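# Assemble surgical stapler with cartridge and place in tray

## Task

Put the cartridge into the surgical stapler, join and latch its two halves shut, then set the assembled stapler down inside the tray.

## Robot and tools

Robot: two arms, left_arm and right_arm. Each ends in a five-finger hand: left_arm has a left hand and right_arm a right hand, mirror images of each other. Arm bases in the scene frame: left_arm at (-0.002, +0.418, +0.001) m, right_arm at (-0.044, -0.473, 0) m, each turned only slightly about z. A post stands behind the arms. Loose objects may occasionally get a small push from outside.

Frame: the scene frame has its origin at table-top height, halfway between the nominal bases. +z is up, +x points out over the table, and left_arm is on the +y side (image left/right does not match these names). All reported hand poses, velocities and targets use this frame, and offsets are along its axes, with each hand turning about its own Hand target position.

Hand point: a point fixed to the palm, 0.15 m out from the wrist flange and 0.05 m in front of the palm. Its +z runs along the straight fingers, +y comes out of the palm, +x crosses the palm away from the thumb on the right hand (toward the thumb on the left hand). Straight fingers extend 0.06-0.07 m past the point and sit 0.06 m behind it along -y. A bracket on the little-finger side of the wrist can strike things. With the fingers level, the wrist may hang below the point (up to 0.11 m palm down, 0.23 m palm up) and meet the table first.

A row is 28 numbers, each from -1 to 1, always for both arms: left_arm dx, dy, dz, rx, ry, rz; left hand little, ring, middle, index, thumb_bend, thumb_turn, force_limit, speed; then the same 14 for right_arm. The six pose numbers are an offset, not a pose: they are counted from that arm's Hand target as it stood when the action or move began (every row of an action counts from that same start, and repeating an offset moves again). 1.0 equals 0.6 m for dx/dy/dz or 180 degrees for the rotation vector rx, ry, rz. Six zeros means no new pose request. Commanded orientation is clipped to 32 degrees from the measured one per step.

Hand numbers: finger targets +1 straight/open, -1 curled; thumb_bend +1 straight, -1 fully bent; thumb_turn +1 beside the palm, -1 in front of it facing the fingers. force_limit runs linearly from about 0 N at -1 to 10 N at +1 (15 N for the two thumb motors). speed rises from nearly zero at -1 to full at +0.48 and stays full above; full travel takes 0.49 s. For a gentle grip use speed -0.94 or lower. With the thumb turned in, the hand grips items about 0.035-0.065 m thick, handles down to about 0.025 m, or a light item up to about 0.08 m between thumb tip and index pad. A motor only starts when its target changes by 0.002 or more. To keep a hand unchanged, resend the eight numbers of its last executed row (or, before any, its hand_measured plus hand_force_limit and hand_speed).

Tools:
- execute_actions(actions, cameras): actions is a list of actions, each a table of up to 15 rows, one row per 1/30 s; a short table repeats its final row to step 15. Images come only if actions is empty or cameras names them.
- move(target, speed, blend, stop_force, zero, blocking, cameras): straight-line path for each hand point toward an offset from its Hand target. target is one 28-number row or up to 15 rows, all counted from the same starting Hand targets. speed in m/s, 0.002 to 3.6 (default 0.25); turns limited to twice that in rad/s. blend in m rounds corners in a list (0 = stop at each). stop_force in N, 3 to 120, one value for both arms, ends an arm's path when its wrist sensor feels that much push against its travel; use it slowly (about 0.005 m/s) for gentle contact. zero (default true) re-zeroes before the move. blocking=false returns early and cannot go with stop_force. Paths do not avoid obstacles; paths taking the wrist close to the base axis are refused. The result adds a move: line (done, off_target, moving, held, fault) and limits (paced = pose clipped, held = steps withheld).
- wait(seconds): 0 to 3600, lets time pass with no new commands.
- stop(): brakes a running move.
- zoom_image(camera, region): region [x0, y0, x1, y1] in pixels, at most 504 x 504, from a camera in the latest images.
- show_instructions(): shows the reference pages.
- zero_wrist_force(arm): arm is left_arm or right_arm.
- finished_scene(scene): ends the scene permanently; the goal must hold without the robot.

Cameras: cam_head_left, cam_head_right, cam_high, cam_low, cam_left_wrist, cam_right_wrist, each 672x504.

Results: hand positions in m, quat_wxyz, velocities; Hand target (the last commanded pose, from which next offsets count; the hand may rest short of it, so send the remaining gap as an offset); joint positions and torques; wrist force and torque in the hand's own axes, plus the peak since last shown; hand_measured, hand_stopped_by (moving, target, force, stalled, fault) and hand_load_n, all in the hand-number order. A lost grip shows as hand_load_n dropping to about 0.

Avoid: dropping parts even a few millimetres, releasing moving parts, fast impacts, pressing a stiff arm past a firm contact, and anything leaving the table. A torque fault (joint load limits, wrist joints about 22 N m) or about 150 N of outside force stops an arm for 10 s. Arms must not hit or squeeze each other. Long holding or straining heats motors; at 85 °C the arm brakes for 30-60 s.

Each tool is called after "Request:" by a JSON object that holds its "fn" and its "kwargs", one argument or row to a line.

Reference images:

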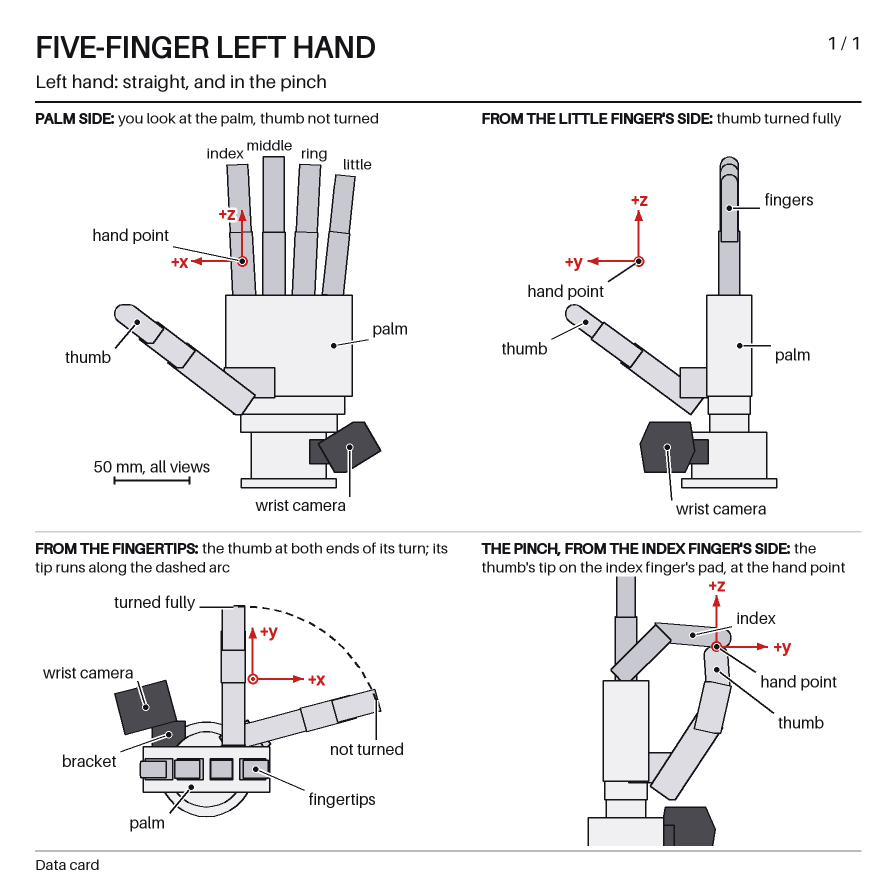

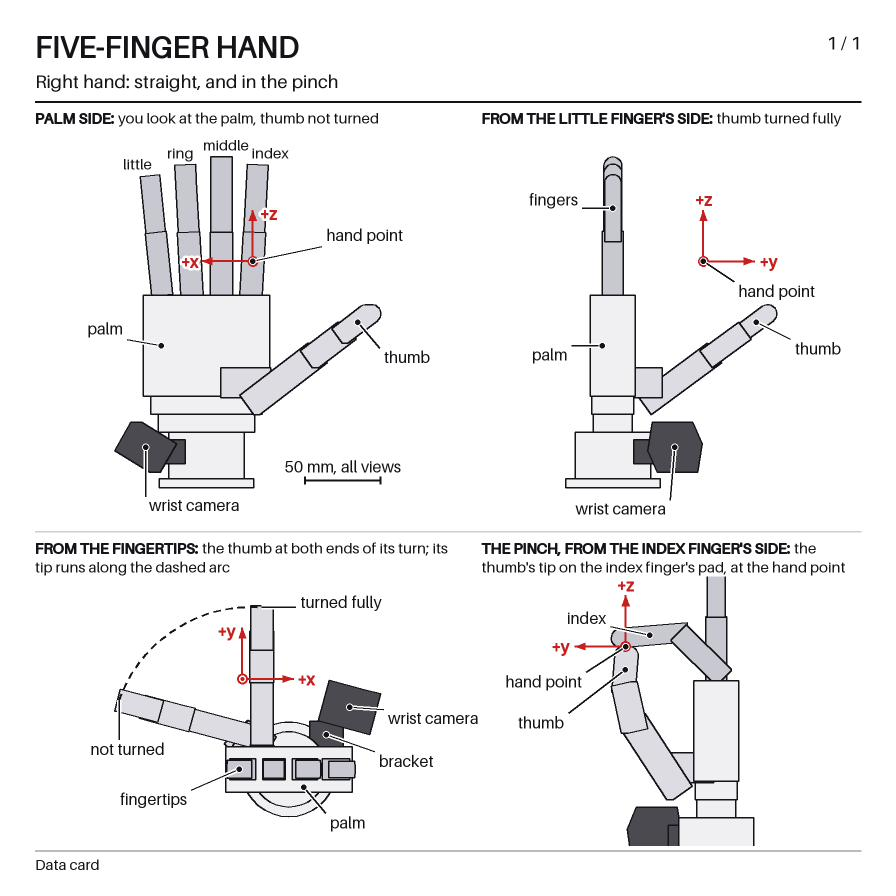

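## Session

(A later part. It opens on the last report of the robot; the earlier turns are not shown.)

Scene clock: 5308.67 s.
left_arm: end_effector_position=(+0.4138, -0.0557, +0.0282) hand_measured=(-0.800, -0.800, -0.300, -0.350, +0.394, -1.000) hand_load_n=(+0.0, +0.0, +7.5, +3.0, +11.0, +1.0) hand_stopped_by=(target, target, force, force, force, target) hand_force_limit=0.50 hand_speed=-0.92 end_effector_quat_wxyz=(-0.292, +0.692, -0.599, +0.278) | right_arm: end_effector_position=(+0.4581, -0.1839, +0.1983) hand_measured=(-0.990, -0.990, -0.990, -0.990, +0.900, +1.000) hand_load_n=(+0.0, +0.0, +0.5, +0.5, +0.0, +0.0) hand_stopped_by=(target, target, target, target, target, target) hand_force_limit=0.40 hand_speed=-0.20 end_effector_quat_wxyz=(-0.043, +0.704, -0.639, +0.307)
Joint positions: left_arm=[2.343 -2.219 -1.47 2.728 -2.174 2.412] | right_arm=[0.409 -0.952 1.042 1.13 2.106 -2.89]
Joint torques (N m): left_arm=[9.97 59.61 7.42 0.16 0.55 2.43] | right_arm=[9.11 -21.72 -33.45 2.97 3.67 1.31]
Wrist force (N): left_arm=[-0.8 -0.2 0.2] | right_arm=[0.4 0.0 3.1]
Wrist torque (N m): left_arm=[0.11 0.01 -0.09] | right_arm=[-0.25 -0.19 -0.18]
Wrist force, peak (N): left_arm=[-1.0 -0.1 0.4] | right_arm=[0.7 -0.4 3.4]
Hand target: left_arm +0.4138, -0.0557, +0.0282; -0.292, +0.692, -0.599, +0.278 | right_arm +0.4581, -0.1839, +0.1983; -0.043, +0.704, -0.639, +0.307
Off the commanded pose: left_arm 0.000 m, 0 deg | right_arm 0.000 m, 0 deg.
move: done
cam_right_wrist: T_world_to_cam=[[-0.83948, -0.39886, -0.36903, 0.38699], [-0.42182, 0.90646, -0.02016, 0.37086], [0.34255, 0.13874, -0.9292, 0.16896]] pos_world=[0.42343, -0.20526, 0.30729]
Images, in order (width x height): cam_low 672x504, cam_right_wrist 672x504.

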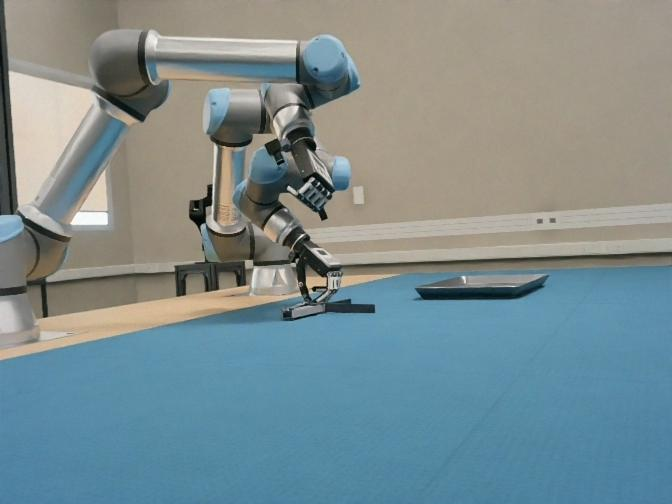

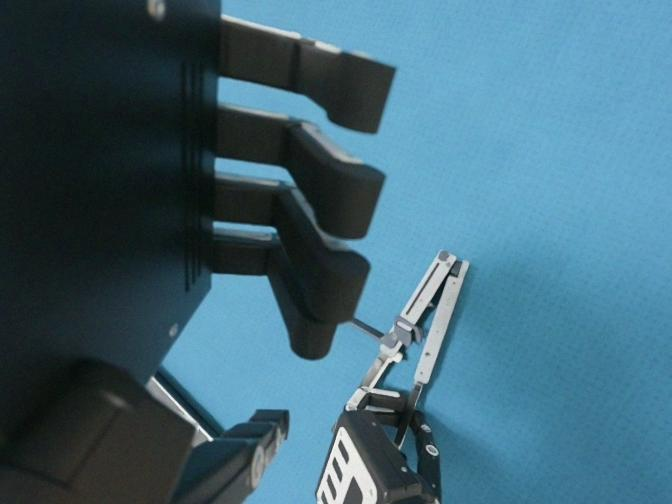

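Request:
{"fn": "move", "kwargs": {
  "target": [0,0,0,0,0,0,-0.8,-0.8,-0.8,-0.8,0.42,-1,0.5,-0.94,0,0,0,0,0,0,-0.99,-0.99,-0.99,-0.99,0.9,1,0.4,-0.2],
  "cameras": ["cam_right_wrist","cam_low"]
}}

Request:
{"fn": "move", "kwargs": {
  "target": [0,0,0,0,0,0,-0.8,-0.8,-0.8,-0.8,0.6,-1,0.5,-0.9,0,0,0,0,0,0,-0.99,-0.99,-0.99,-0.99,0.9,1,0.4,-0.2],
  "cameras": ["cam_right_wrist","cam_low"]
}}

Request:
{"fn": "zoom_image", "kwargs": {
  "camera": "cam_right_wrist",
  "region": [325, 240, 525, 440]
}}

Request:
{"fn": "zoom_image", "kwargs": {
  "camera": "cam_low",
  "region": [260, 270, 340, 330]
}}

Scene clock: 5330.97 s.
left_arm: end_effector_position=(+0.4138, -0.0557, +0.0282) hand_measured=(-0.800, -0.800, -0.300, -0.350, +0.424, -1.000) hand_load_n=(+0.0, +0.0, +7.0, +1.5, +7.0, +1.0) hand_stopped_by=(target, target, force, force, target, target) hand_force_limit=0.50 hand_speed=-0.94 end_effector_quat_wxyz=(-0.292, +0.692, -0.599, +0.278) | right_arm: end_effector_position=(+0.4581, -0.1839, +0.1983) hand_measured=(-0.990, -0.990, -0.990, -0.990, +0.900, +1.000) hand_load_n=(+0.0, +0.5, +0.0, +0.0, +0.0, +0.0) hand_stopped_by=(target, target, target, target, target, target) hand_force_limit=0.40 hand_speed=-0.20 end_effector_quat_wxyz=(-0.043, +0.704, -0.639, +0.307)
Joint positions: left_arm=[2.343 -2.219 -1.47 2.728 -2.174 2.412] | right_arm=[0.409 -0.952 1.042 1.13 2.106 -2.89]
Joint torques (N m): left_arm=[9.6 60.36 7.25 0.07 0.47 2.21] | right_arm=[9.19 -21.97 -32.4 3.25 3.47 1.32]
Wrist force (N): left_arm=[-0.7 -0.2 0.1] | right_arm=[0.5 0.0 3.0]
Wrist torque (N m): left_arm=[0.11 0.01 -0.08] | right_arm=[-0.25 -0.22 -0.17]
Wrist force, peak (N): left_arm=[-1.0 -0.2 0.2] | right_arm=[0.5 0.2 3.6]
Hand target: left_arm +0.4138, -0.0557, +0.0282; -0.292, +0.692, -0.599, +0.278 | right_arm +0.4581, -0.1839, +0.1983; -0.043, +0.704, -0.639, +0.307
Off the commanded pose: left_arm 0.000 m, 0 deg | right_arm 0.000 m, 0 deg.
move: done
cam_right_wrist: T_world_to_cam=[[-0.83948, -0.39886, -0.36903, 0.38699], [-0.42182, 0.90646, -0.02016, 0.37086], [0.34255, 0.13874, -0.9292, 0.16896]] pos_world=[0.42343, -0.20526, 0.30729]
Images, in order (width x height): cam_low 672x504, cam_right_wrist 672x504.

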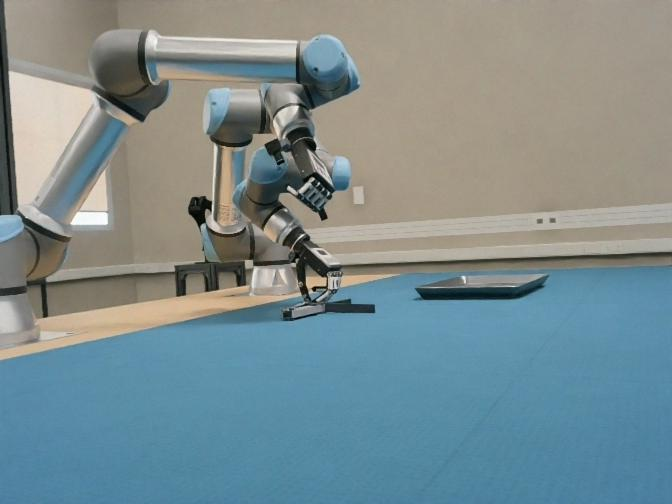

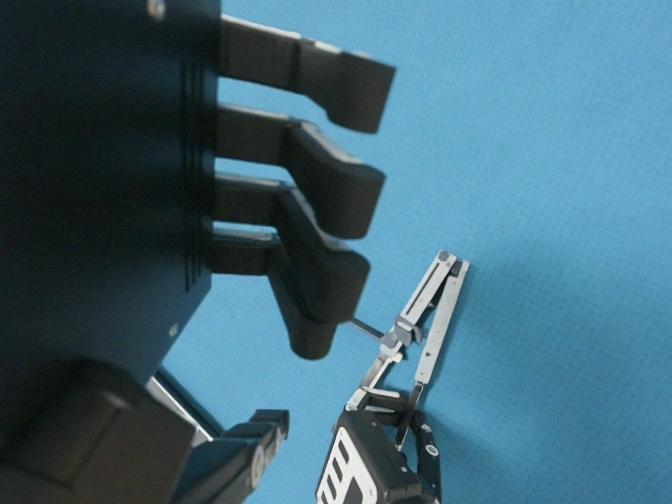

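Scene clock: 5332.47 s.
left_arm: end_effector_position=(+0.4138, -0.0557, +0.0282) hand_measured=(-0.800, -0.800, -0.300, -0.350, +0.600, -1.000) hand_load_n=(+0.0, +0.0, +0.0, +0.0, +0.0, +0.0) hand_stopped_by=(target, target, force, force, target, target) hand_force_limit=0.50 hand_speed=-0.90 end_effector_quat_wxyz=(-0.292, +0.692, -0.599, +0.278) | right_arm: end_effector_position=(+0.4581, -0.1839, +0.1983) hand_measured=(-0.990, -0.990, -0.990, -0.990, +0.900, +1.000) hand_load_n=(+0.0, +0.5, +0.0, +0.0, +0.0, +0.0) hand_stopped_by=(target, target, target, target, target, target) hand_force_limit=0.40 hand_speed=-0.20 end_effector_quat_wxyz=(-0.043, +0.704, -0.639, +0.307)
Joint positions: left_arm=[2.343 -2.219 -1.47 2.728 -2.174 2.412] | right_arm=[0.409 -0.952 1.042 1.13 2.106 -2.89]
Joint torques (N m): left_arm=[9.43 58.21 7.87 -0.48 0.49 2.17] | right_arm=[8.01 -22.41 -32.97 2.95 3.61 1.3]
Wrist force (N): left_arm=[-0.6 -0.9 -0.4] | right_arm=[0.2 0.0 3.1]
Wrist torque (N m): left_arm=[0.07 -0.02 -0.08] | right_arm=[-0.24 -0.17 -0.18]
Wrist force, peak (N): left_arm=[-0.9 -1.0 -0.4] | right_arm=[0.4 0.1 3.4]
Hand target: left_arm +0.4138, -0.0557, +0.0282; -0.292, +0.692, -0.599, +0.278 | right_arm +0.4581, -0.1839, +0.1983; -0.043, +0.704, -0.639, +0.307
Off the commanded pose: left_arm 0.000 m, 0 deg | right_arm 0.000 m, 0 deg.
move: done
cam_right_wrist: T_world_to_cam=[[-0.83948, -0.39886, -0.36903, 0.38699], [-0.42182, 0.90646, -0.02016, 0.37086], [0.34255, 0.13874, -0.9292, 0.16896]] pos_world=[0.42343, -0.20526, 0.30729]
Images, in order (width x height): cam_low 672x504, cam_right_wrist 672x504.

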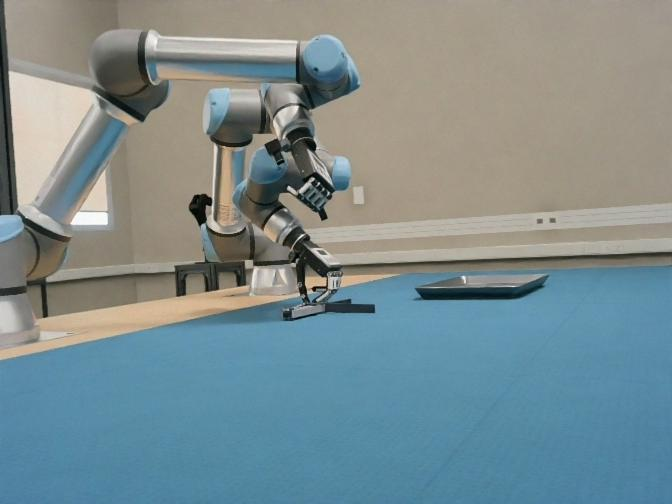

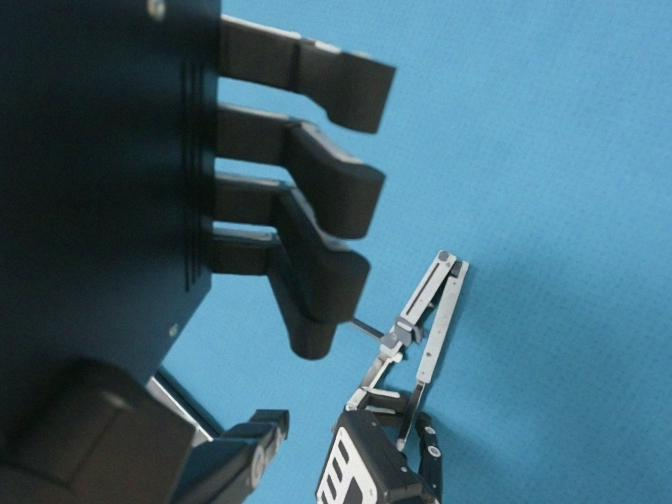

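Scaled by 2.520 from the camera's image (finer frame: 960x720).

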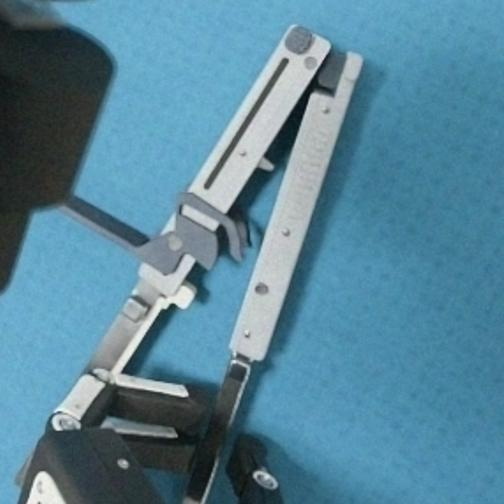

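Scaled by 6.300 from the camera's image (finer frame: 960x720).

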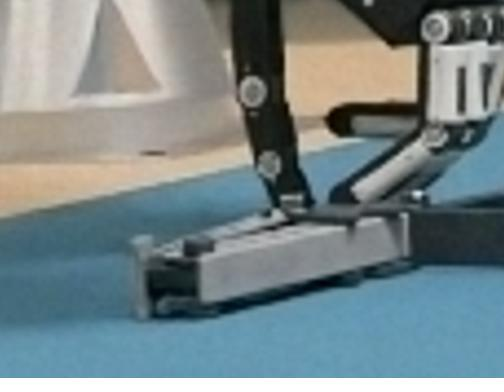

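Request:
{"fn": "move", "kwargs": {
  "target": [0,0,0.012,0,0,0,-0.8,-0.8,-0.8,-0.8,0.6,-1,0.5,-0.9,0,0,0,0,0,0,-0.99,-0.99,-0.99,-0.99,0.9,1,0.4,-0.2],
  "speed": 0.015,
  "stop_force": 4,
  "cameras": ["cam_right_wrist","cam_low"]
}}

Request:
{"fn": "zoom_image", "kwargs": {
  "camera": "cam_right_wrist",
  "region": [325, 240, 525, 440]
}}

Request:
{"fn": "zoom_image", "kwargs": {
  "camera": "cam_low",
  "region": [260, 270, 340, 330]
}}

Scene clock: 5341.90 s.
left_arm: end_effector_position=(+0.4138, -0.0557, +0.0354) hand_measured=(-0.800, -0.800, -0.300, -0.350, +0.600, -1.000) hand_load_n=(+0.0, +0.0, +0.0, +0.0, +0.0, +0.0) hand_stopped_by=(target, target, force, force, target, target) hand_force_limit=0.50 hand_speed=-0.90 end_effector_quat_wxyz=(-0.292, +0.692, -0.599, +0.278) | right_arm: end_effector_position=(+0.4581, -0.1839, +0.1983) hand_measured=(-0.990, -0.990, -0.990, -0.990, +0.900, +1.000) hand_load_n=(+0.0, +0.5, +0.0, +0.0, +0.0, +0.0) hand_stopped_by=(target, target, target, target, target, target) hand_force_limit=0.40 hand_speed=-0.20 end_effector_quat_wxyz=(-0.043, +0.704, -0.639, +0.307)
Joint positions: left_arm=[2.343 -2.211 -1.464 2.714 -2.174 2.412] | right_arm=[0.409 -0.952 1.042 1.13 2.106 -2.89]
Joint torques (N m): left_arm=[8.88 58.63 27.55 -2.98 0.32 1.21] | right_arm=[8.65 -20.91 -32.72 3.17 3.57 1.26]
Wrist force (N): left_arm=[-0.8 -0.9 -0.3] | right_arm=[0.5 -0.1 3.1]
Wrist torque (N m): left_arm=[0.07 0.01 -0.10] | right_arm=[-0.27 -0.21 -0.17]
Wrist force, peak (N): left_arm=[-0.8 -1.0 -0.5] | right_arm=[0.6 0.2 3.5]
Hand target: left_arm +0.4138, -0.0557, +0.0354; -0.292, +0.692, -0.599, +0.278 | right_arm +0.4581, -0.1839, +0.1983; -0.043, +0.704, -0.639, +0.307
Off the commanded pose: left_arm 0.000 m, 0 deg | right_arm 0.000 m, 0 deg.
move: done
cam_right_wrist: T_world_to_cam=[[-0.83948, -0.39886, -0.36903, 0.38699], [-0.42182, 0.90646, -0.02016, 0.37086], [0.34255, 0.13874, -0.9292, 0.16896]] pos_world=[0.42343, -0.20526, 0.30729]
Images, in order (width x height): cam_low 672x504, cam_right_wrist 672x504.

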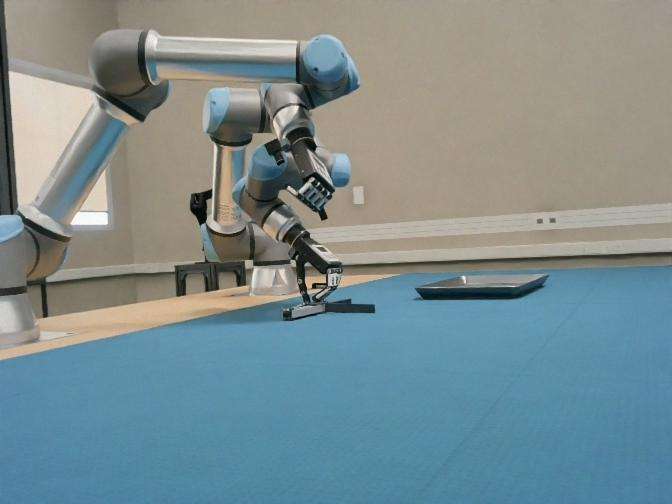

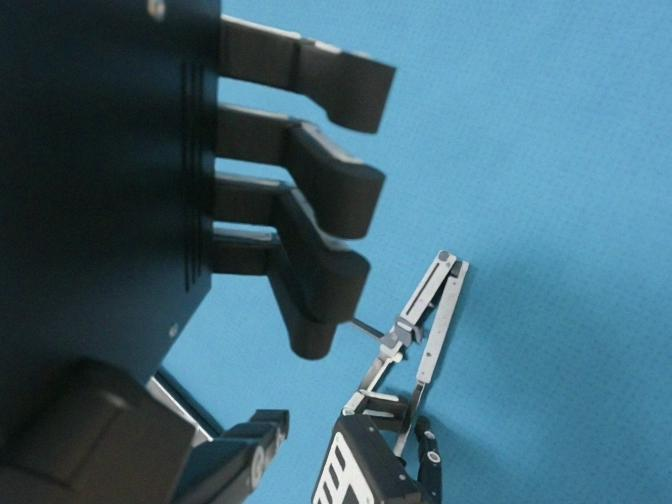

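Scaled by 2.520 from the camera's image (finer frame: 960x720).

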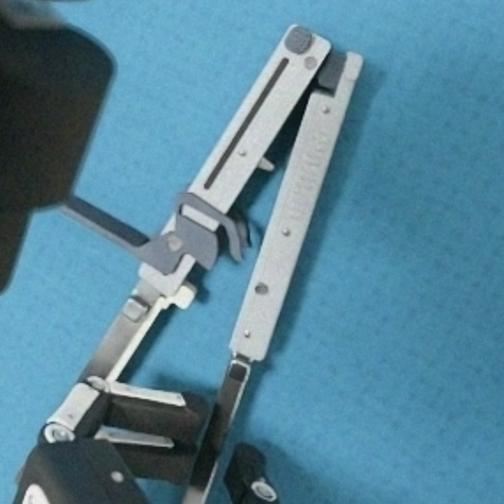

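Scaled by 6.300 from the camera's image (finer frame: 960x720).

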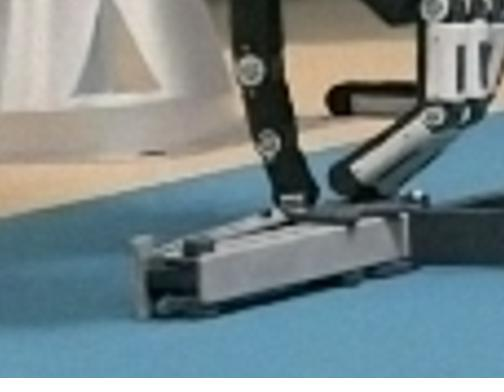

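Request:
{"fn": "move", "kwargs": {
  "target": [0,0,0.09,0,0,0,-0.8,-0.8,-0.8,-0.8,0.6,-1,0.5,-0.9,0,0,0,0,0,0,-0.99,-0.99,-0.99,-0.99,0.9,1,0.4,-0.2],
  "speed": 0.05
}}

Request:
{"fn": "move", "kwargs": {
  "target": [0.0137,0.0,0.0,0.0,-0.0417,-0.0389,-0.8,-0.8,0.5,0.42,0.95,-1,-0.5,-0.3,0,0,0,0,0,0,-0.99,-0.99,-0.99,-0.99,0.9,1,0.4,-0.2],
  "speed": 0.06,
  "cameras": ["cam_right_wrist","cam_low","cam_left_wrist"]
}}

Request:
{"fn": "zoom_image", "kwargs": {
  "camera": "cam_right_wrist",
  "region": [325, 240, 525, 440]
}}

Scene clock: 5373.63 s.
left_arm: end_effector_position=(+0.4138, -0.0557, +0.0893) hand_measured=(-0.800, -0.800, -0.300, -0.350, +0.600, -1.000) hand_load_n=(+0.0, +0.0, +0.0, +0.0, +0.0, +0.0) hand_stopped_by=(target, target, force, force, target, target) hand_force_limit=0.50 hand_speed=-0.90 end_effector_quat_wxyz=(-0.292, +0.692, -0.599, +0.278) | right_arm: end_effector_position=(+0.4581, -0.1839, +0.1983) hand_measured=(-0.990, -0.990, -0.990, -0.990, +0.900, +1.000) hand_load_n=(+0.5, +0.0, +0.0, +0.0, +0.0, +0.0) hand_stopped_by=(target, target, target, target, target, target) hand_force_limit=0.40 hand_speed=-0.20 end_effector_quat_wxyz=(-0.043, +0.704, -0.639, +0.307)
Joint positions: left_arm=[2.343 -2.152 -1.409 2.6 -2.174 2.412] | right_arm=[0.409 -0.952 1.042 1.13 2.106 -2.89]
Joint torques (N m): left_arm=[7.61 58.1 28.77 -3.08 -0.41 -0.95] | right_arm=[8.41 -21.92 -32.95 2.92 3.57 1.29]
Wrist force (N): left_arm=[-0.6 -0.9 -0.2] | right_arm=[0.2 0.2 3.0]
Wrist torque (N m): left_arm=[0.04 0.00 -0.09] | right_arm=[-0.22 -0.18 -0.19]
Wrist force, peak (N): left_arm=[-0.5 -1.3 -0.5] | right_arm=[0.6 0.2 3.4]
Hand target: left_arm +0.4138, -0.0557, +0.0894; -0.292, +0.692, -0.599, +0.278 | right_arm +0.4581, -0.1839, +0.1983; -0.043, +0.704, -0.639, +0.307
Off the commanded pose: left_arm 0.000 m, 0 deg | right_arm 0.000 m, 0 deg.
move: done

Scene clock: 5375.67 s.
left_arm: end_effector_position=(+0.4220, -0.0557, +0.0894) hand_measured=(-0.800, -0.800, +0.500, +0.420, +0.950, -1.000) hand_load_n=(+0.0, +0.0, +0.0, +0.0, +0.0, +0.0) hand_stopped_by=(target, target, target, target, target, target) hand_force_limit=-0.50 hand_speed=-0.30 end_effector_quat_wxyz=(-0.313, +0.634, -0.620, +0.340) | right_arm: end_effector_position=(+0.4581, -0.1839, +0.1983) hand_measured=(-0.990, -0.990, -0.990, -0.990, +0.900, +1.000) hand_load_n=(+0.0, +0.0, +0.5, +0.0, +0.0, +0.0) hand_stopped_by=(target, target, target, target, target, target) hand_force_limit=0.40 hand_speed=-0.20 end_effector_quat_wxyz=(-0.043, +0.704, -0.639, +0.307)
Joint positions: left_arm=[2.35 -2.077 -1.547 2.863 -2.159 2.603] | right_arm=[0.409 -0.952 1.042 1.13 2.106 -2.89]
Joint torques (N m): left_arm=[10.21 55.18 8.02 0.66 0.65 2.49] | right_arm=[8.7 -21.65 -32.66 3 3.53 1.21]
Wrist force (N): left_arm=[-0.6 -0.8 -0.2] | right_arm=[0.5 0.4 3.4]
Wrist torque (N m): left_arm=[0.10 -0.02 -0.10] | right_arm=[-0.22 -0.23 -0.16]
Wrist force, peak (N): left_arm=[-0.8 -1.0 -0.3] | right_arm=[0.7 0.1 3.5]
Hand target: left_arm +0.4220, -0.0557, +0.0894; -0.313, +0.634, -0.620, +0.340 | right_arm +0.4581, -0.1839, +0.1983; -0.043, +0.704, -0.639, +0.307
Off the commanded pose: left_arm 0.000 m, 0 deg | right_arm 0.000 m, 0 deg.
move: done
cam_left_wrist: T_world_to_cam=[[0.54254, -0.25205, 0.80132, -0.31988], [-0.53654, -0.83797, 0.09969, 0.17451], [0.64636, -0.48403, -0.58986, -0.13607]] pos_world=[0.35513, -0.00025, 0.15867]
cam_right_wrist: T_world_to_cam=[[-0.83948, -0.39886, -0.36903, 0.38699], [-0.42182, 0.90646, -0.02016, 0.37086], [0.34255, 0.13874, -0.9292, 0.16896]] pos_world=[0.42343, -0.20526, 0.30729]
Images, in order (width x height): cam_low 672x504, cam_left_wrist 672x504, cam_right_wrist 672x504.

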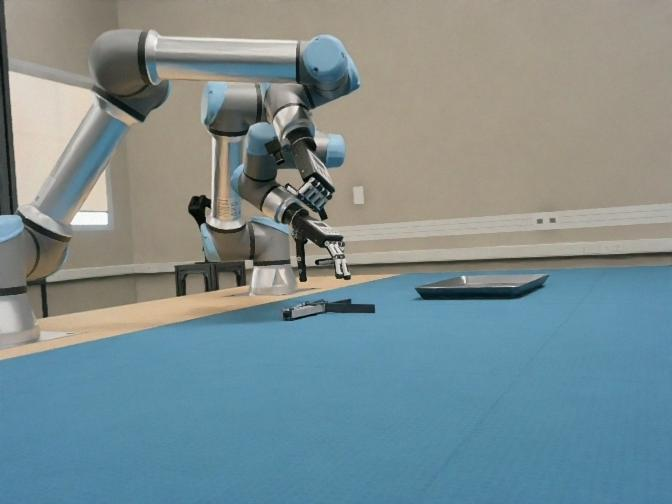

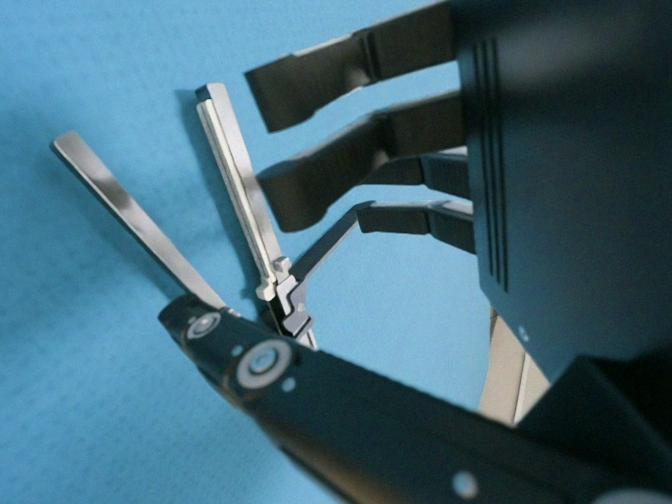

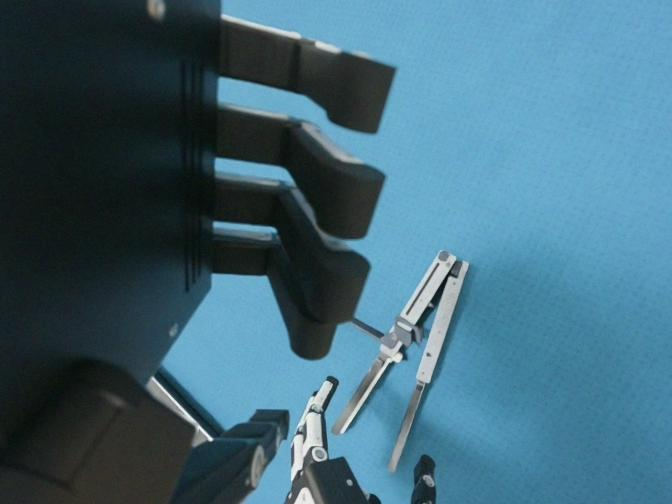

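Scaled by 2.520 from the camera's image (finer frame: 960x720).

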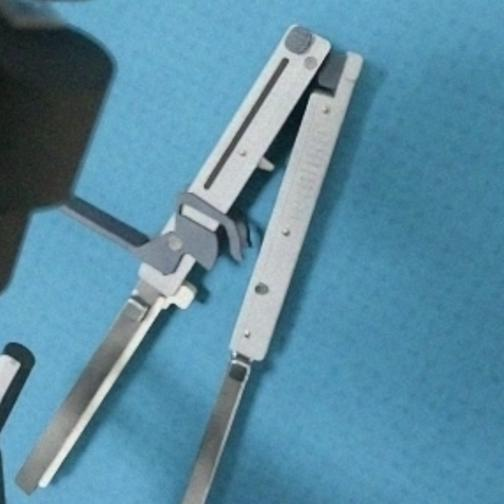

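Request:
{"fn": "move", "kwargs": {
  "target": [0,0,-0.084,0,0,0,-0.8,-0.8,0.5,0.42,0.95,-1,-0.5,-0.3,0,0,0,0,0,0,-0.99,-0.99,-0.99,-0.99,0.9,1,0.4,-0.2],
  "speed": 0.05,
  "stop_force": 5,
  "cameras": ["cam_right_wrist","cam_low","cam_left_wrist"]
}}

Request:
{"fn": "zoom_image", "kwargs": {
  "camera": "cam_low",
  "region": [260, 250, 380, 340]
}}

Scene clock: 5387.10 s.
left_arm: end_effector_position=(+0.4220, -0.0557, +0.0390) hand_measured=(-0.800, -0.800, +0.500, +0.420, +0.950, -1.000) hand_load_n=(+0.0, +0.0, +0.0, +0.0, +0.0, +0.0) hand_stopped_by=(target, target, target, target, target, target) hand_force_limit=-0.50 hand_speed=-0.30 end_effector_quat_wxyz=(-0.313, +0.634, -0.620, +0.340) | right_arm: end_effector_position=(+0.4581, -0.1839, +0.1983) hand_measured=(-0.990, -0.990, -0.990, -0.990, +0.900, +1.000) hand_load_n=(+0.0, +0.0, +0.0, +0.0, +0.0, +0.0) hand_stopped_by=(target, target, target, target, target, target) hand_force_limit=0.40 hand_speed=-0.20 end_effector_quat_wxyz=(-0.043, +0.704, -0.639, +0.307)
Joint positions: left_arm=[2.35 -2.137 -1.597 2.974 -2.159 2.603] | right_arm=[0.409 -0.952 1.042 1.13 2.106 -2.89]
Joint torques (N m): left_arm=[9.4 18.38 7.24 0.67 0.38 2.36] | right_arm=[7.62 -21.34 -33.43 2.99 3.47 1.23]
Wrist force (N): left_arm=[-0.7 -0.9 -0.1] | right_arm=[0.4 0.3 3.0]
Wrist torque (N m): left_arm=[0.09 0.00 -0.10] | right_arm=[-0.21 -0.20 -0.16]
Wrist force, peak (N): left_arm=[-0.4 -1.4 -0.6] | right_arm=[0.5 0.1 3.5]
Hand target: left_arm +0.4220, -0.0557, +0.0390; -0.313, +0.634, -0.620, +0.340 | right_arm +0.4581, -0.1839, +0.1983; -0.043, +0.704, -0.639, +0.307
Off the commanded pose: left_arm 0.000 m, 0 deg | right_arm 0.000 m, 0 deg.
move: done
cam_left_wrist: T_world_to_cam=[[0.54237, -0.25215, 0.80141, -0.27944], [-0.5367, -0.83787, 0.0996, 0.1796], [0.64636, -0.48413, -0.58977, -0.16581]] pos_world=[0.35512, -0.00025, 0.10827]
cam_right_wrist: T_world_to_cam=[[-0.83948, -0.39886, -0.36903, 0.38699], [-0.42182, 0.90646, -0.02016, 0.37086], [0.34255, 0.13874, -0.9292, 0.16896]] pos_world=[0.42343, -0.20526, 0.30729]
Images, in order (width x height): cam_low 672x504, cam_left_wrist 672x504, cam_right_wrist 672x504.

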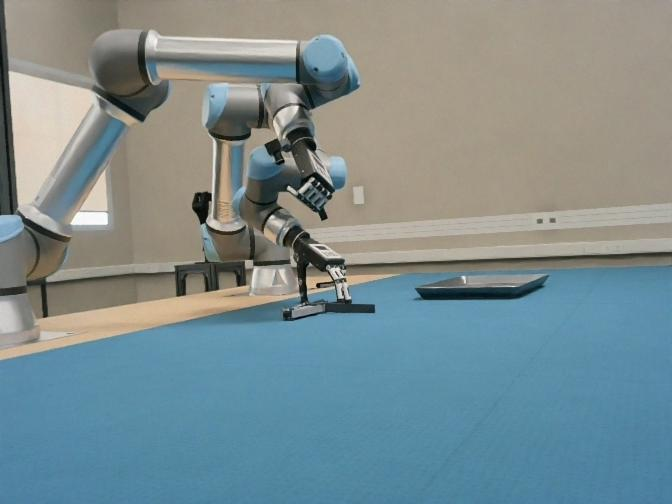

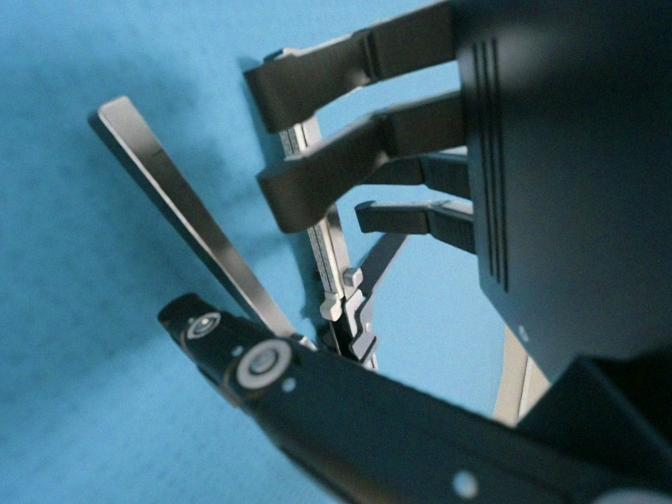

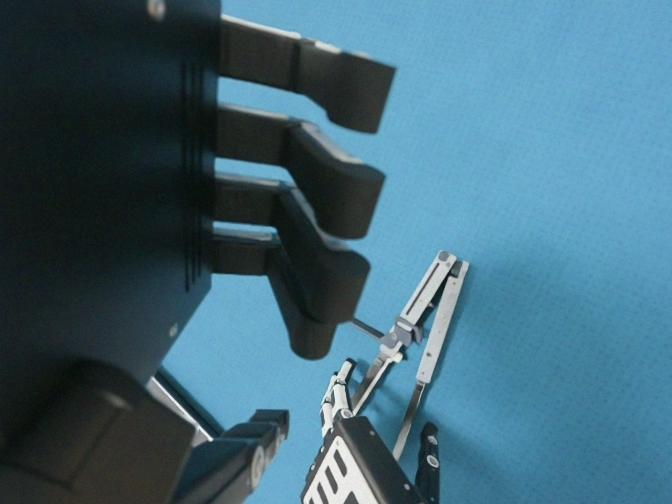

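Scaled by 4.200 from the camera's image (finer frame: 960x720).

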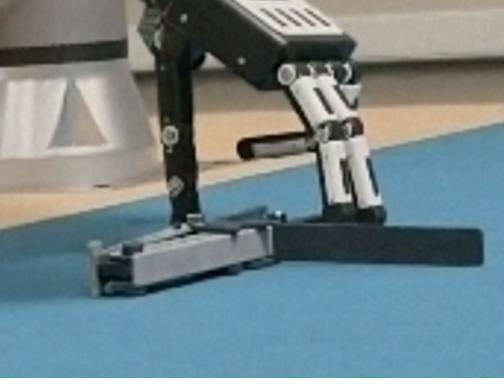

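Request:
{"fn": "move", "kwargs": {
  "target": [0,0,0,0,0,0,-0.8,-0.8,0.3,0.22,0.58,-1,-0.5,-0.85,0,0,0,0,0,0,-0.99,-0.99,-0.99,-0.99,0.9,1,0.4,-0.2],
  "cameras": ["cam_right_wrist","cam_low","cam_left_wrist"]
}}

Request:
{"fn": "zoom_image", "kwargs": {
  "camera": "cam_right_wrist",
  "region": [325, 240, 525, 440]
}}

Scene clock: 5394.70 s.
left_arm: end_effector_position=(+0.4220, -0.0557, +0.0390) hand_measured=(-0.800, -0.800, +0.300, +0.220, +0.580, -1.000) hand_load_n=(+0.0, +0.0, +0.0, +0.0, +0.0, +0.0) hand_stopped_by=(target, target, target, target, target, target) hand_force_limit=-0.50 hand_speed=-0.85 end_effector_quat_wxyz=(-0.313, +0.634, -0.620, +0.340) | right_arm: end_effector_position=(+0.4581, -0.1839, +0.1983) hand_measured=(-0.990, -0.990, -0.990, -0.990, +0.900, +1.000) hand_load_n=(+0.0, +0.0, +0.0, +0.0, +0.0, +0.0) hand_stopped_by=(target, target, target, target, target, target) hand_force_limit=0.40 hand_speed=-0.20 end_effector_quat_wxyz=(-0.043, +0.704, -0.639, +0.307)
Joint positions: left_arm=[2.35 -2.137 -1.597 2.974 -2.159 2.603] | right_arm=[0.409 -0.952 1.042 1.13 2.106 -2.89]
Joint torques (N m): left_arm=[7.97 18.85 7.51 -0.3 0.71 2.44] | right_arm=[7.87 -22.49 -33.18 3 3.49 1.37]
Wrist force (N): left_arm=[-0.7 -0.7 -0.4] | right_arm=[0.3 0.2 3.0]
Wrist torque (N m): left_arm=[0.12 -0.02 -0.10] | right_arm=[-0.22 -0.19 -0.17]
Wrist force, peak (N): left_arm=[-0.8 -1.3 0.1] | right_arm=[0.4 0.3 3.6]
Hand target: left_arm +0.4220, -0.0557, +0.0390; -0.313, +0.634, -0.620, +0.340 | right_arm +0.4581, -0.1839, +0.1983; -0.043, +0.704, -0.639, +0.307
Off the commanded pose: left_arm 0.000 m, 0 deg | right_arm 0.000 m, 0 deg.
move: done
cam_left_wrist: T_world_to_cam=[[0.54237, -0.25215, 0.80141, -0.27944], [-0.5367, -0.83787, 0.0996, 0.1796], [0.64636, -0.48413, -0.58977, -0.16581]] pos_world=[0.35512, -0.00025, 0.10827]
cam_right_wrist: T_world_to_cam=[[-0.83948, -0.39886, -0.36903, 0.38699], [-0.42182, 0.90646, -0.02016, 0.37086], [0.34255, 0.13874, -0.9292, 0.16896]] pos_world=[0.42343, -0.20526, 0.30729]
Images, in order (width x height): cam_low 672x504, cam_left_wrist 672x504, cam_right_wrist 672x504.

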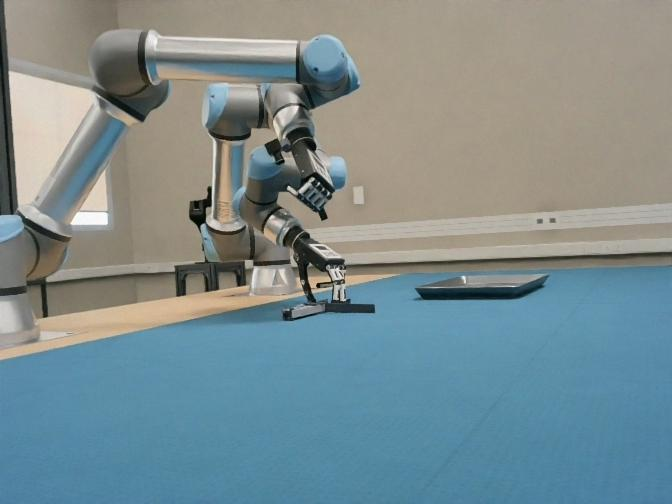

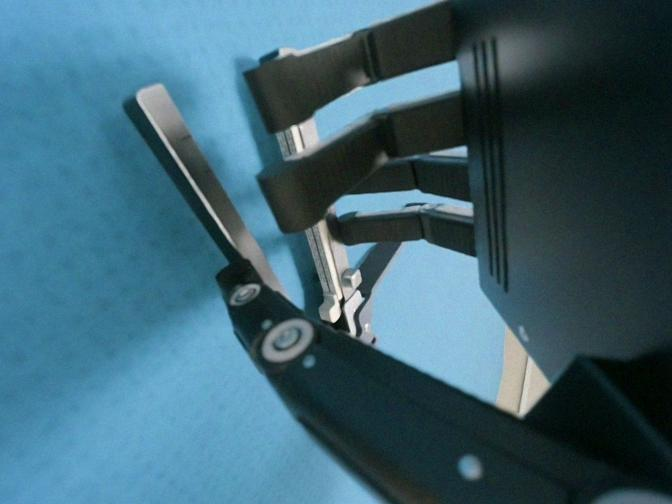

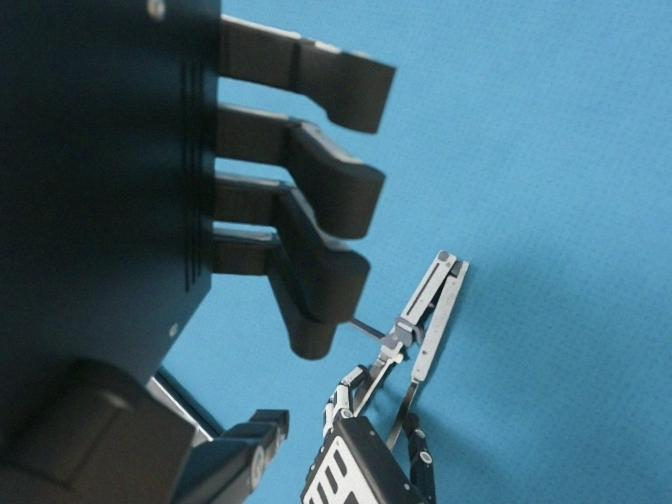

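Scaled by 2.520 from the camera's image (finer frame: 960x720).

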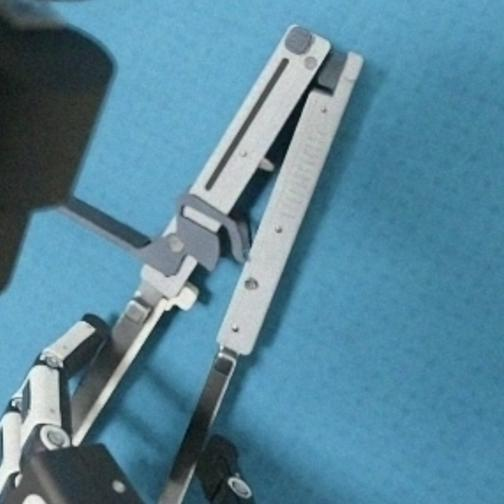

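Request:
{"fn": "move", "kwargs": {
  "target": [0,0,0,0,0,0,-0.8,-0.8,0.2,0.12,0.48,-1,-0.4,-0.9,0,0,0,0,0,0,-0.99,-0.99,-0.99,-0.99,0.9,1,0.4,-0.2],
  "cameras": ["cam_right_wrist","cam_low","cam_left_wrist"]
}}

Request:
{"fn": "zoom_image", "kwargs": {
  "camera": "cam_right_wrist",
  "region": [325, 240, 525, 440]
}}

Request:
{"fn": "zoom_image", "kwargs": {
  "camera": "cam_low",
  "region": [260, 270, 360, 340]
}}

Scene clock: 5412.70 s.
left_arm: end_effector_position=(+0.4220, -0.0557, +0.0390) hand_measured=(-0.800, -0.800, +0.200, +0.120, +0.480, -1.000) hand_load_n=(+0.0, +0.0, +0.0, +0.0, +0.0, +0.0) hand_stopped_by=(target, target, target, target, target, target) hand_force_limit=-0.40 hand_speed=-0.90 end_effector_quat_wxyz=(-0.313, +0.634, -0.620, +0.340) | right_arm: end_effector_position=(+0.4581, -0.1839, +0.1983) hand_measured=(-0.990, -0.990, -0.990, -0.990, +0.900, +1.000) hand_load_n=(+0.0, +0.0, -0.5, +0.0, +0.0, +0.0) hand_stopped_by=(target, target, target, target, target, target) hand_force_limit=0.40 hand_speed=-0.20 end_effector_quat_wxyz=(-0.043, +0.704, -0.639, +0.307)
Joint positions: left_arm=[2.35 -2.137 -1.597 2.974 -2.159 2.603] | right_arm=[0.409 -0.952 1.042 1.13 2.106 -2.89]
Joint torques (N m): left_arm=[2.83 18.6 7.95 -1.9 0.59 2.29] | right_arm=[8.48 -21.83 -32.56 2.98 3.29 1.43]
Wrist force (N): left_arm=[-0.6 -0.9 0.1] | right_arm=[0.5 0.3 3.0]
Wrist torque (N m): left_arm=[0.08 -0.02 -0.10] | right_arm=[-0.21 -0.21 -0.16]
Wrist force, peak (N): left_arm=[-0.8 -1.1 0.0] | right_arm=[0.3 0.0 3.5]
Hand target: left_arm +0.4220, -0.0557, +0.0390; -0.313, +0.634, -0.620, +0.340 | right_arm +0.4581, -0.1839, +0.1983; -0.043, +0.704, -0.639, +0.307
Off the commanded pose: left_arm 0.000 m, 0 deg | right_arm 0.000 m, 0 deg.
move: done
cam_left_wrist: T_world_to_cam=[[0.54237, -0.25215, 0.80141, -0.27944], [-0.5367, -0.83787, 0.0996, 0.1796], [0.64636, -0.48413, -0.58977, -0.16581]] pos_world=[0.35512, -0.00025, 0.10827]
cam_right_wrist: T_world_to_cam=[[-0.83948, -0.39886, -0.36903, 0.38699], [-0.42182, 0.90646, -0.02016, 0.37086], [0.34255, 0.13874, -0.9292, 0.16896]] pos_world=[0.42343, -0.20526, 0.30729]
Images, in order (width x height): cam_low 672x504, cam_left_wrist 672x504, cam_right_wrist 672x504.

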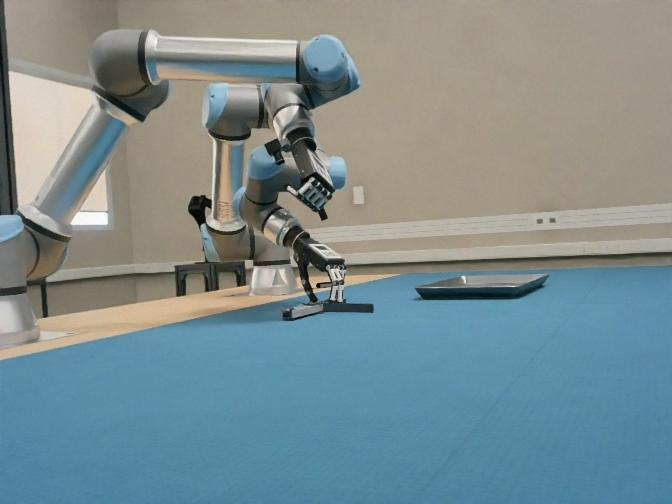

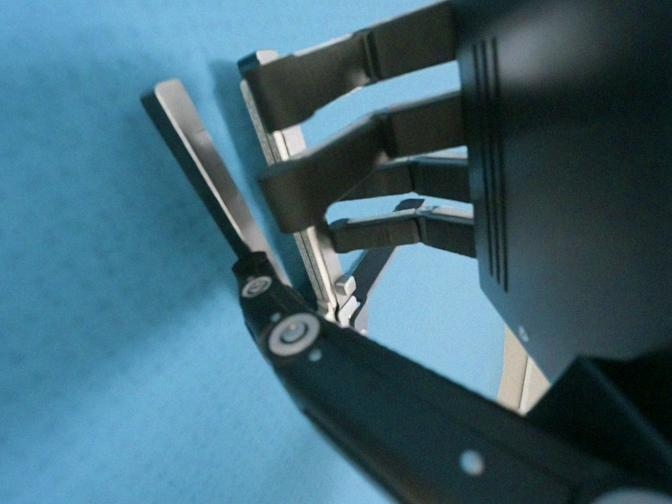

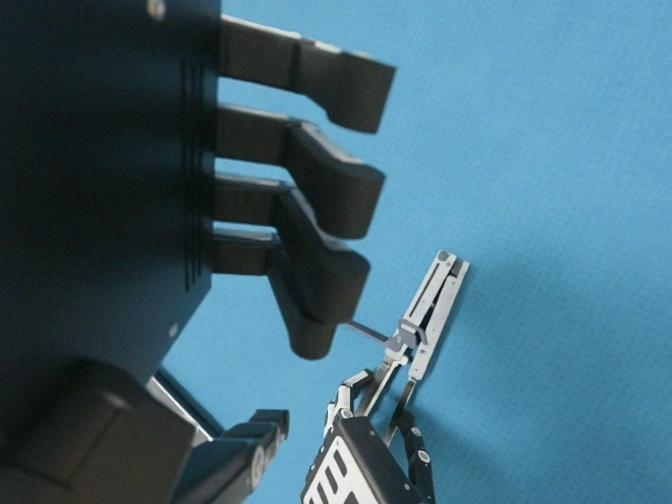

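Scaled by 2.520 from the camera's image (finer frame: 960x720).

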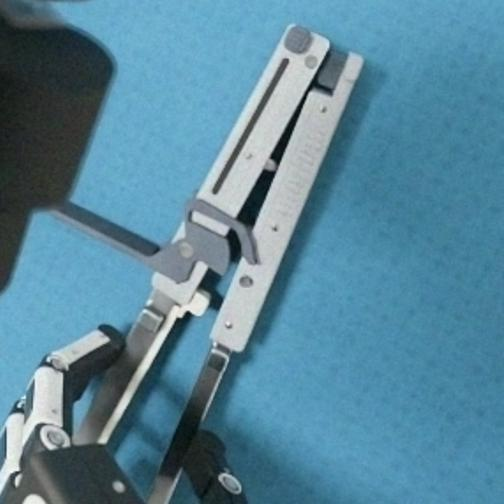

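Scaled by 5.040 from the camera's image (finer frame: 960x720).

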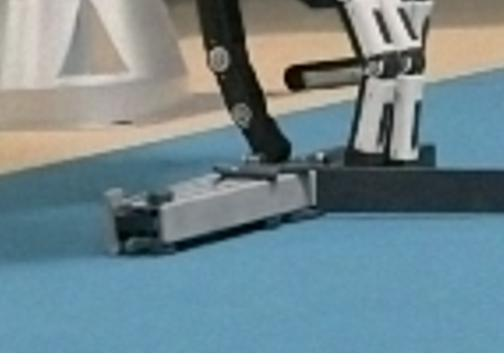

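Request:
{"fn": "move", "kwargs": {
  "target": [0,0,0,0,0,0,-0.8,-0.8,0.16,0.08,0.4,-1,-0.4,-0.92,0,0,0,0,0,0,-0.99,-0.99,-0.99,-0.99,0.9,1,0.4,-0.2],
  "cameras": ["cam_right_wrist","cam_left_wrist"]
}}

Request:
{"fn": "zoom_image", "kwargs": {
  "camera": "cam_right_wrist",
  "region": [325, 240, 525, 440]
}}

Scene clock: 5423.80 s.
left_arm: end_effector_position=(+0.4220, -0.0557, +0.0390) hand_measured=(-0.800, -0.800, +0.160, +0.080, +0.400, -1.000) hand_load_n=(+0.5, +0.0, +0.0, +0.5, +0.0, +0.0) hand_stopped_by=(target, target, target, target, target, target) hand_force_limit=-0.40 hand_speed=-0.92 end_effector_quat_wxyz=(-0.313, +0.634, -0.620, +0.340) | right_arm: end_effector_position=(+0.4581, -0.1839, +0.1983) hand_measured=(-0.990, -0.990, -0.990, -0.990, +0.900, +1.000) hand_load_n=(+0.0, +0.0, +0.0, +0.0, +0.0, +0.0) hand_stopped_by=(target, target, target, target, target, target) hand_force_limit=0.40 hand_speed=-0.20 end_effector_quat_wxyz=(-0.043, +0.704, -0.639, +0.307)
Joint positions: left_arm=[2.35 -2.137 -1.597 2.974 -2.159 2.603] | right_arm=[0.409 -0.952 1.042 1.13 2.106 -2.89]
Joint torques (N m): left_arm=[-3.09 18.89 9.61 -1.86 0.54 2.26] | right_arm=[8.14 -21.92 -33.3 2.95 3.55 1.25]
Wrist force (N): left_arm=[-0.5 -1.2 0.0] | right_arm=[0.3 0.2 3.4]
Wrist torque (N m): left_arm=[0.06 -0.03 -0.09] | right_arm=[-0.23 -0.21 -0.17]
Wrist force, peak (N): left_arm=[-0.8 -1.2 0.0] | right_arm=[0.6 0.3 3.4]
Hand target: left_arm +0.4220, -0.0557, +0.0390; -0.313, +0.634, -0.620, +0.340 | right_arm +0.4581, -0.1839, +0.1983; -0.043, +0.704, -0.639, +0.307
Off the commanded pose: left_arm 0.000 m, 0 deg | right_arm 0.000 m, 0 deg.
move: done
cam_left_wrist: T_world_to_cam=[[0.54237, -0.25215, 0.80141, -0.27944], [-0.5367, -0.83787, 0.0996, 0.1796], [0.64636, -0.48413, -0.58977, -0.16581]] pos_world=[0.35512, -0.00025, 0.10827]
cam_right_wrist: T_world_to_cam=[[-0.83948, -0.39886, -0.36903, 0.38699], [-0.42182, 0.90646, -0.02016, 0.37086], [0.34255, 0.13874, -0.9292, 0.16896]] pos_world=[0.42343, -0.20526, 0.30729]
Images, in order (width x height): cam_left_wrist 672x504, cam_right_wrist 672x504.

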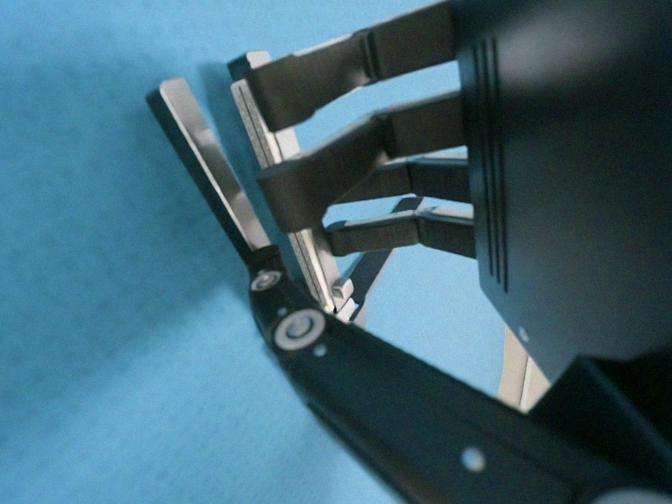

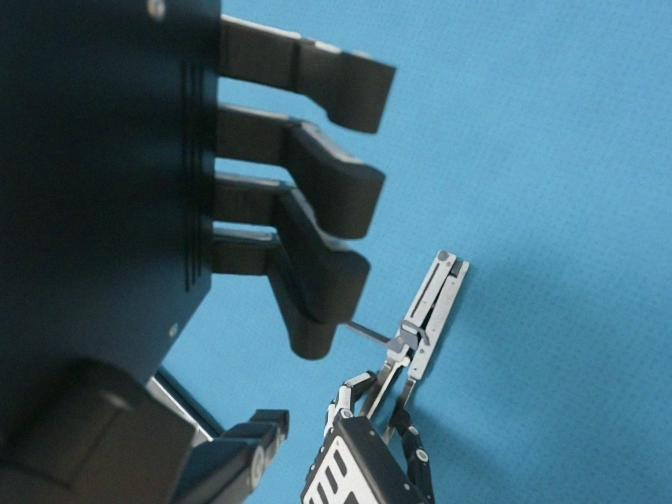

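Scaled by 2.520 from the camera's image (finer frame: 960x720).

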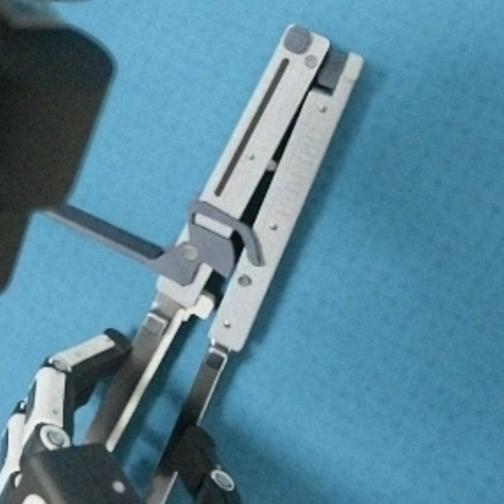

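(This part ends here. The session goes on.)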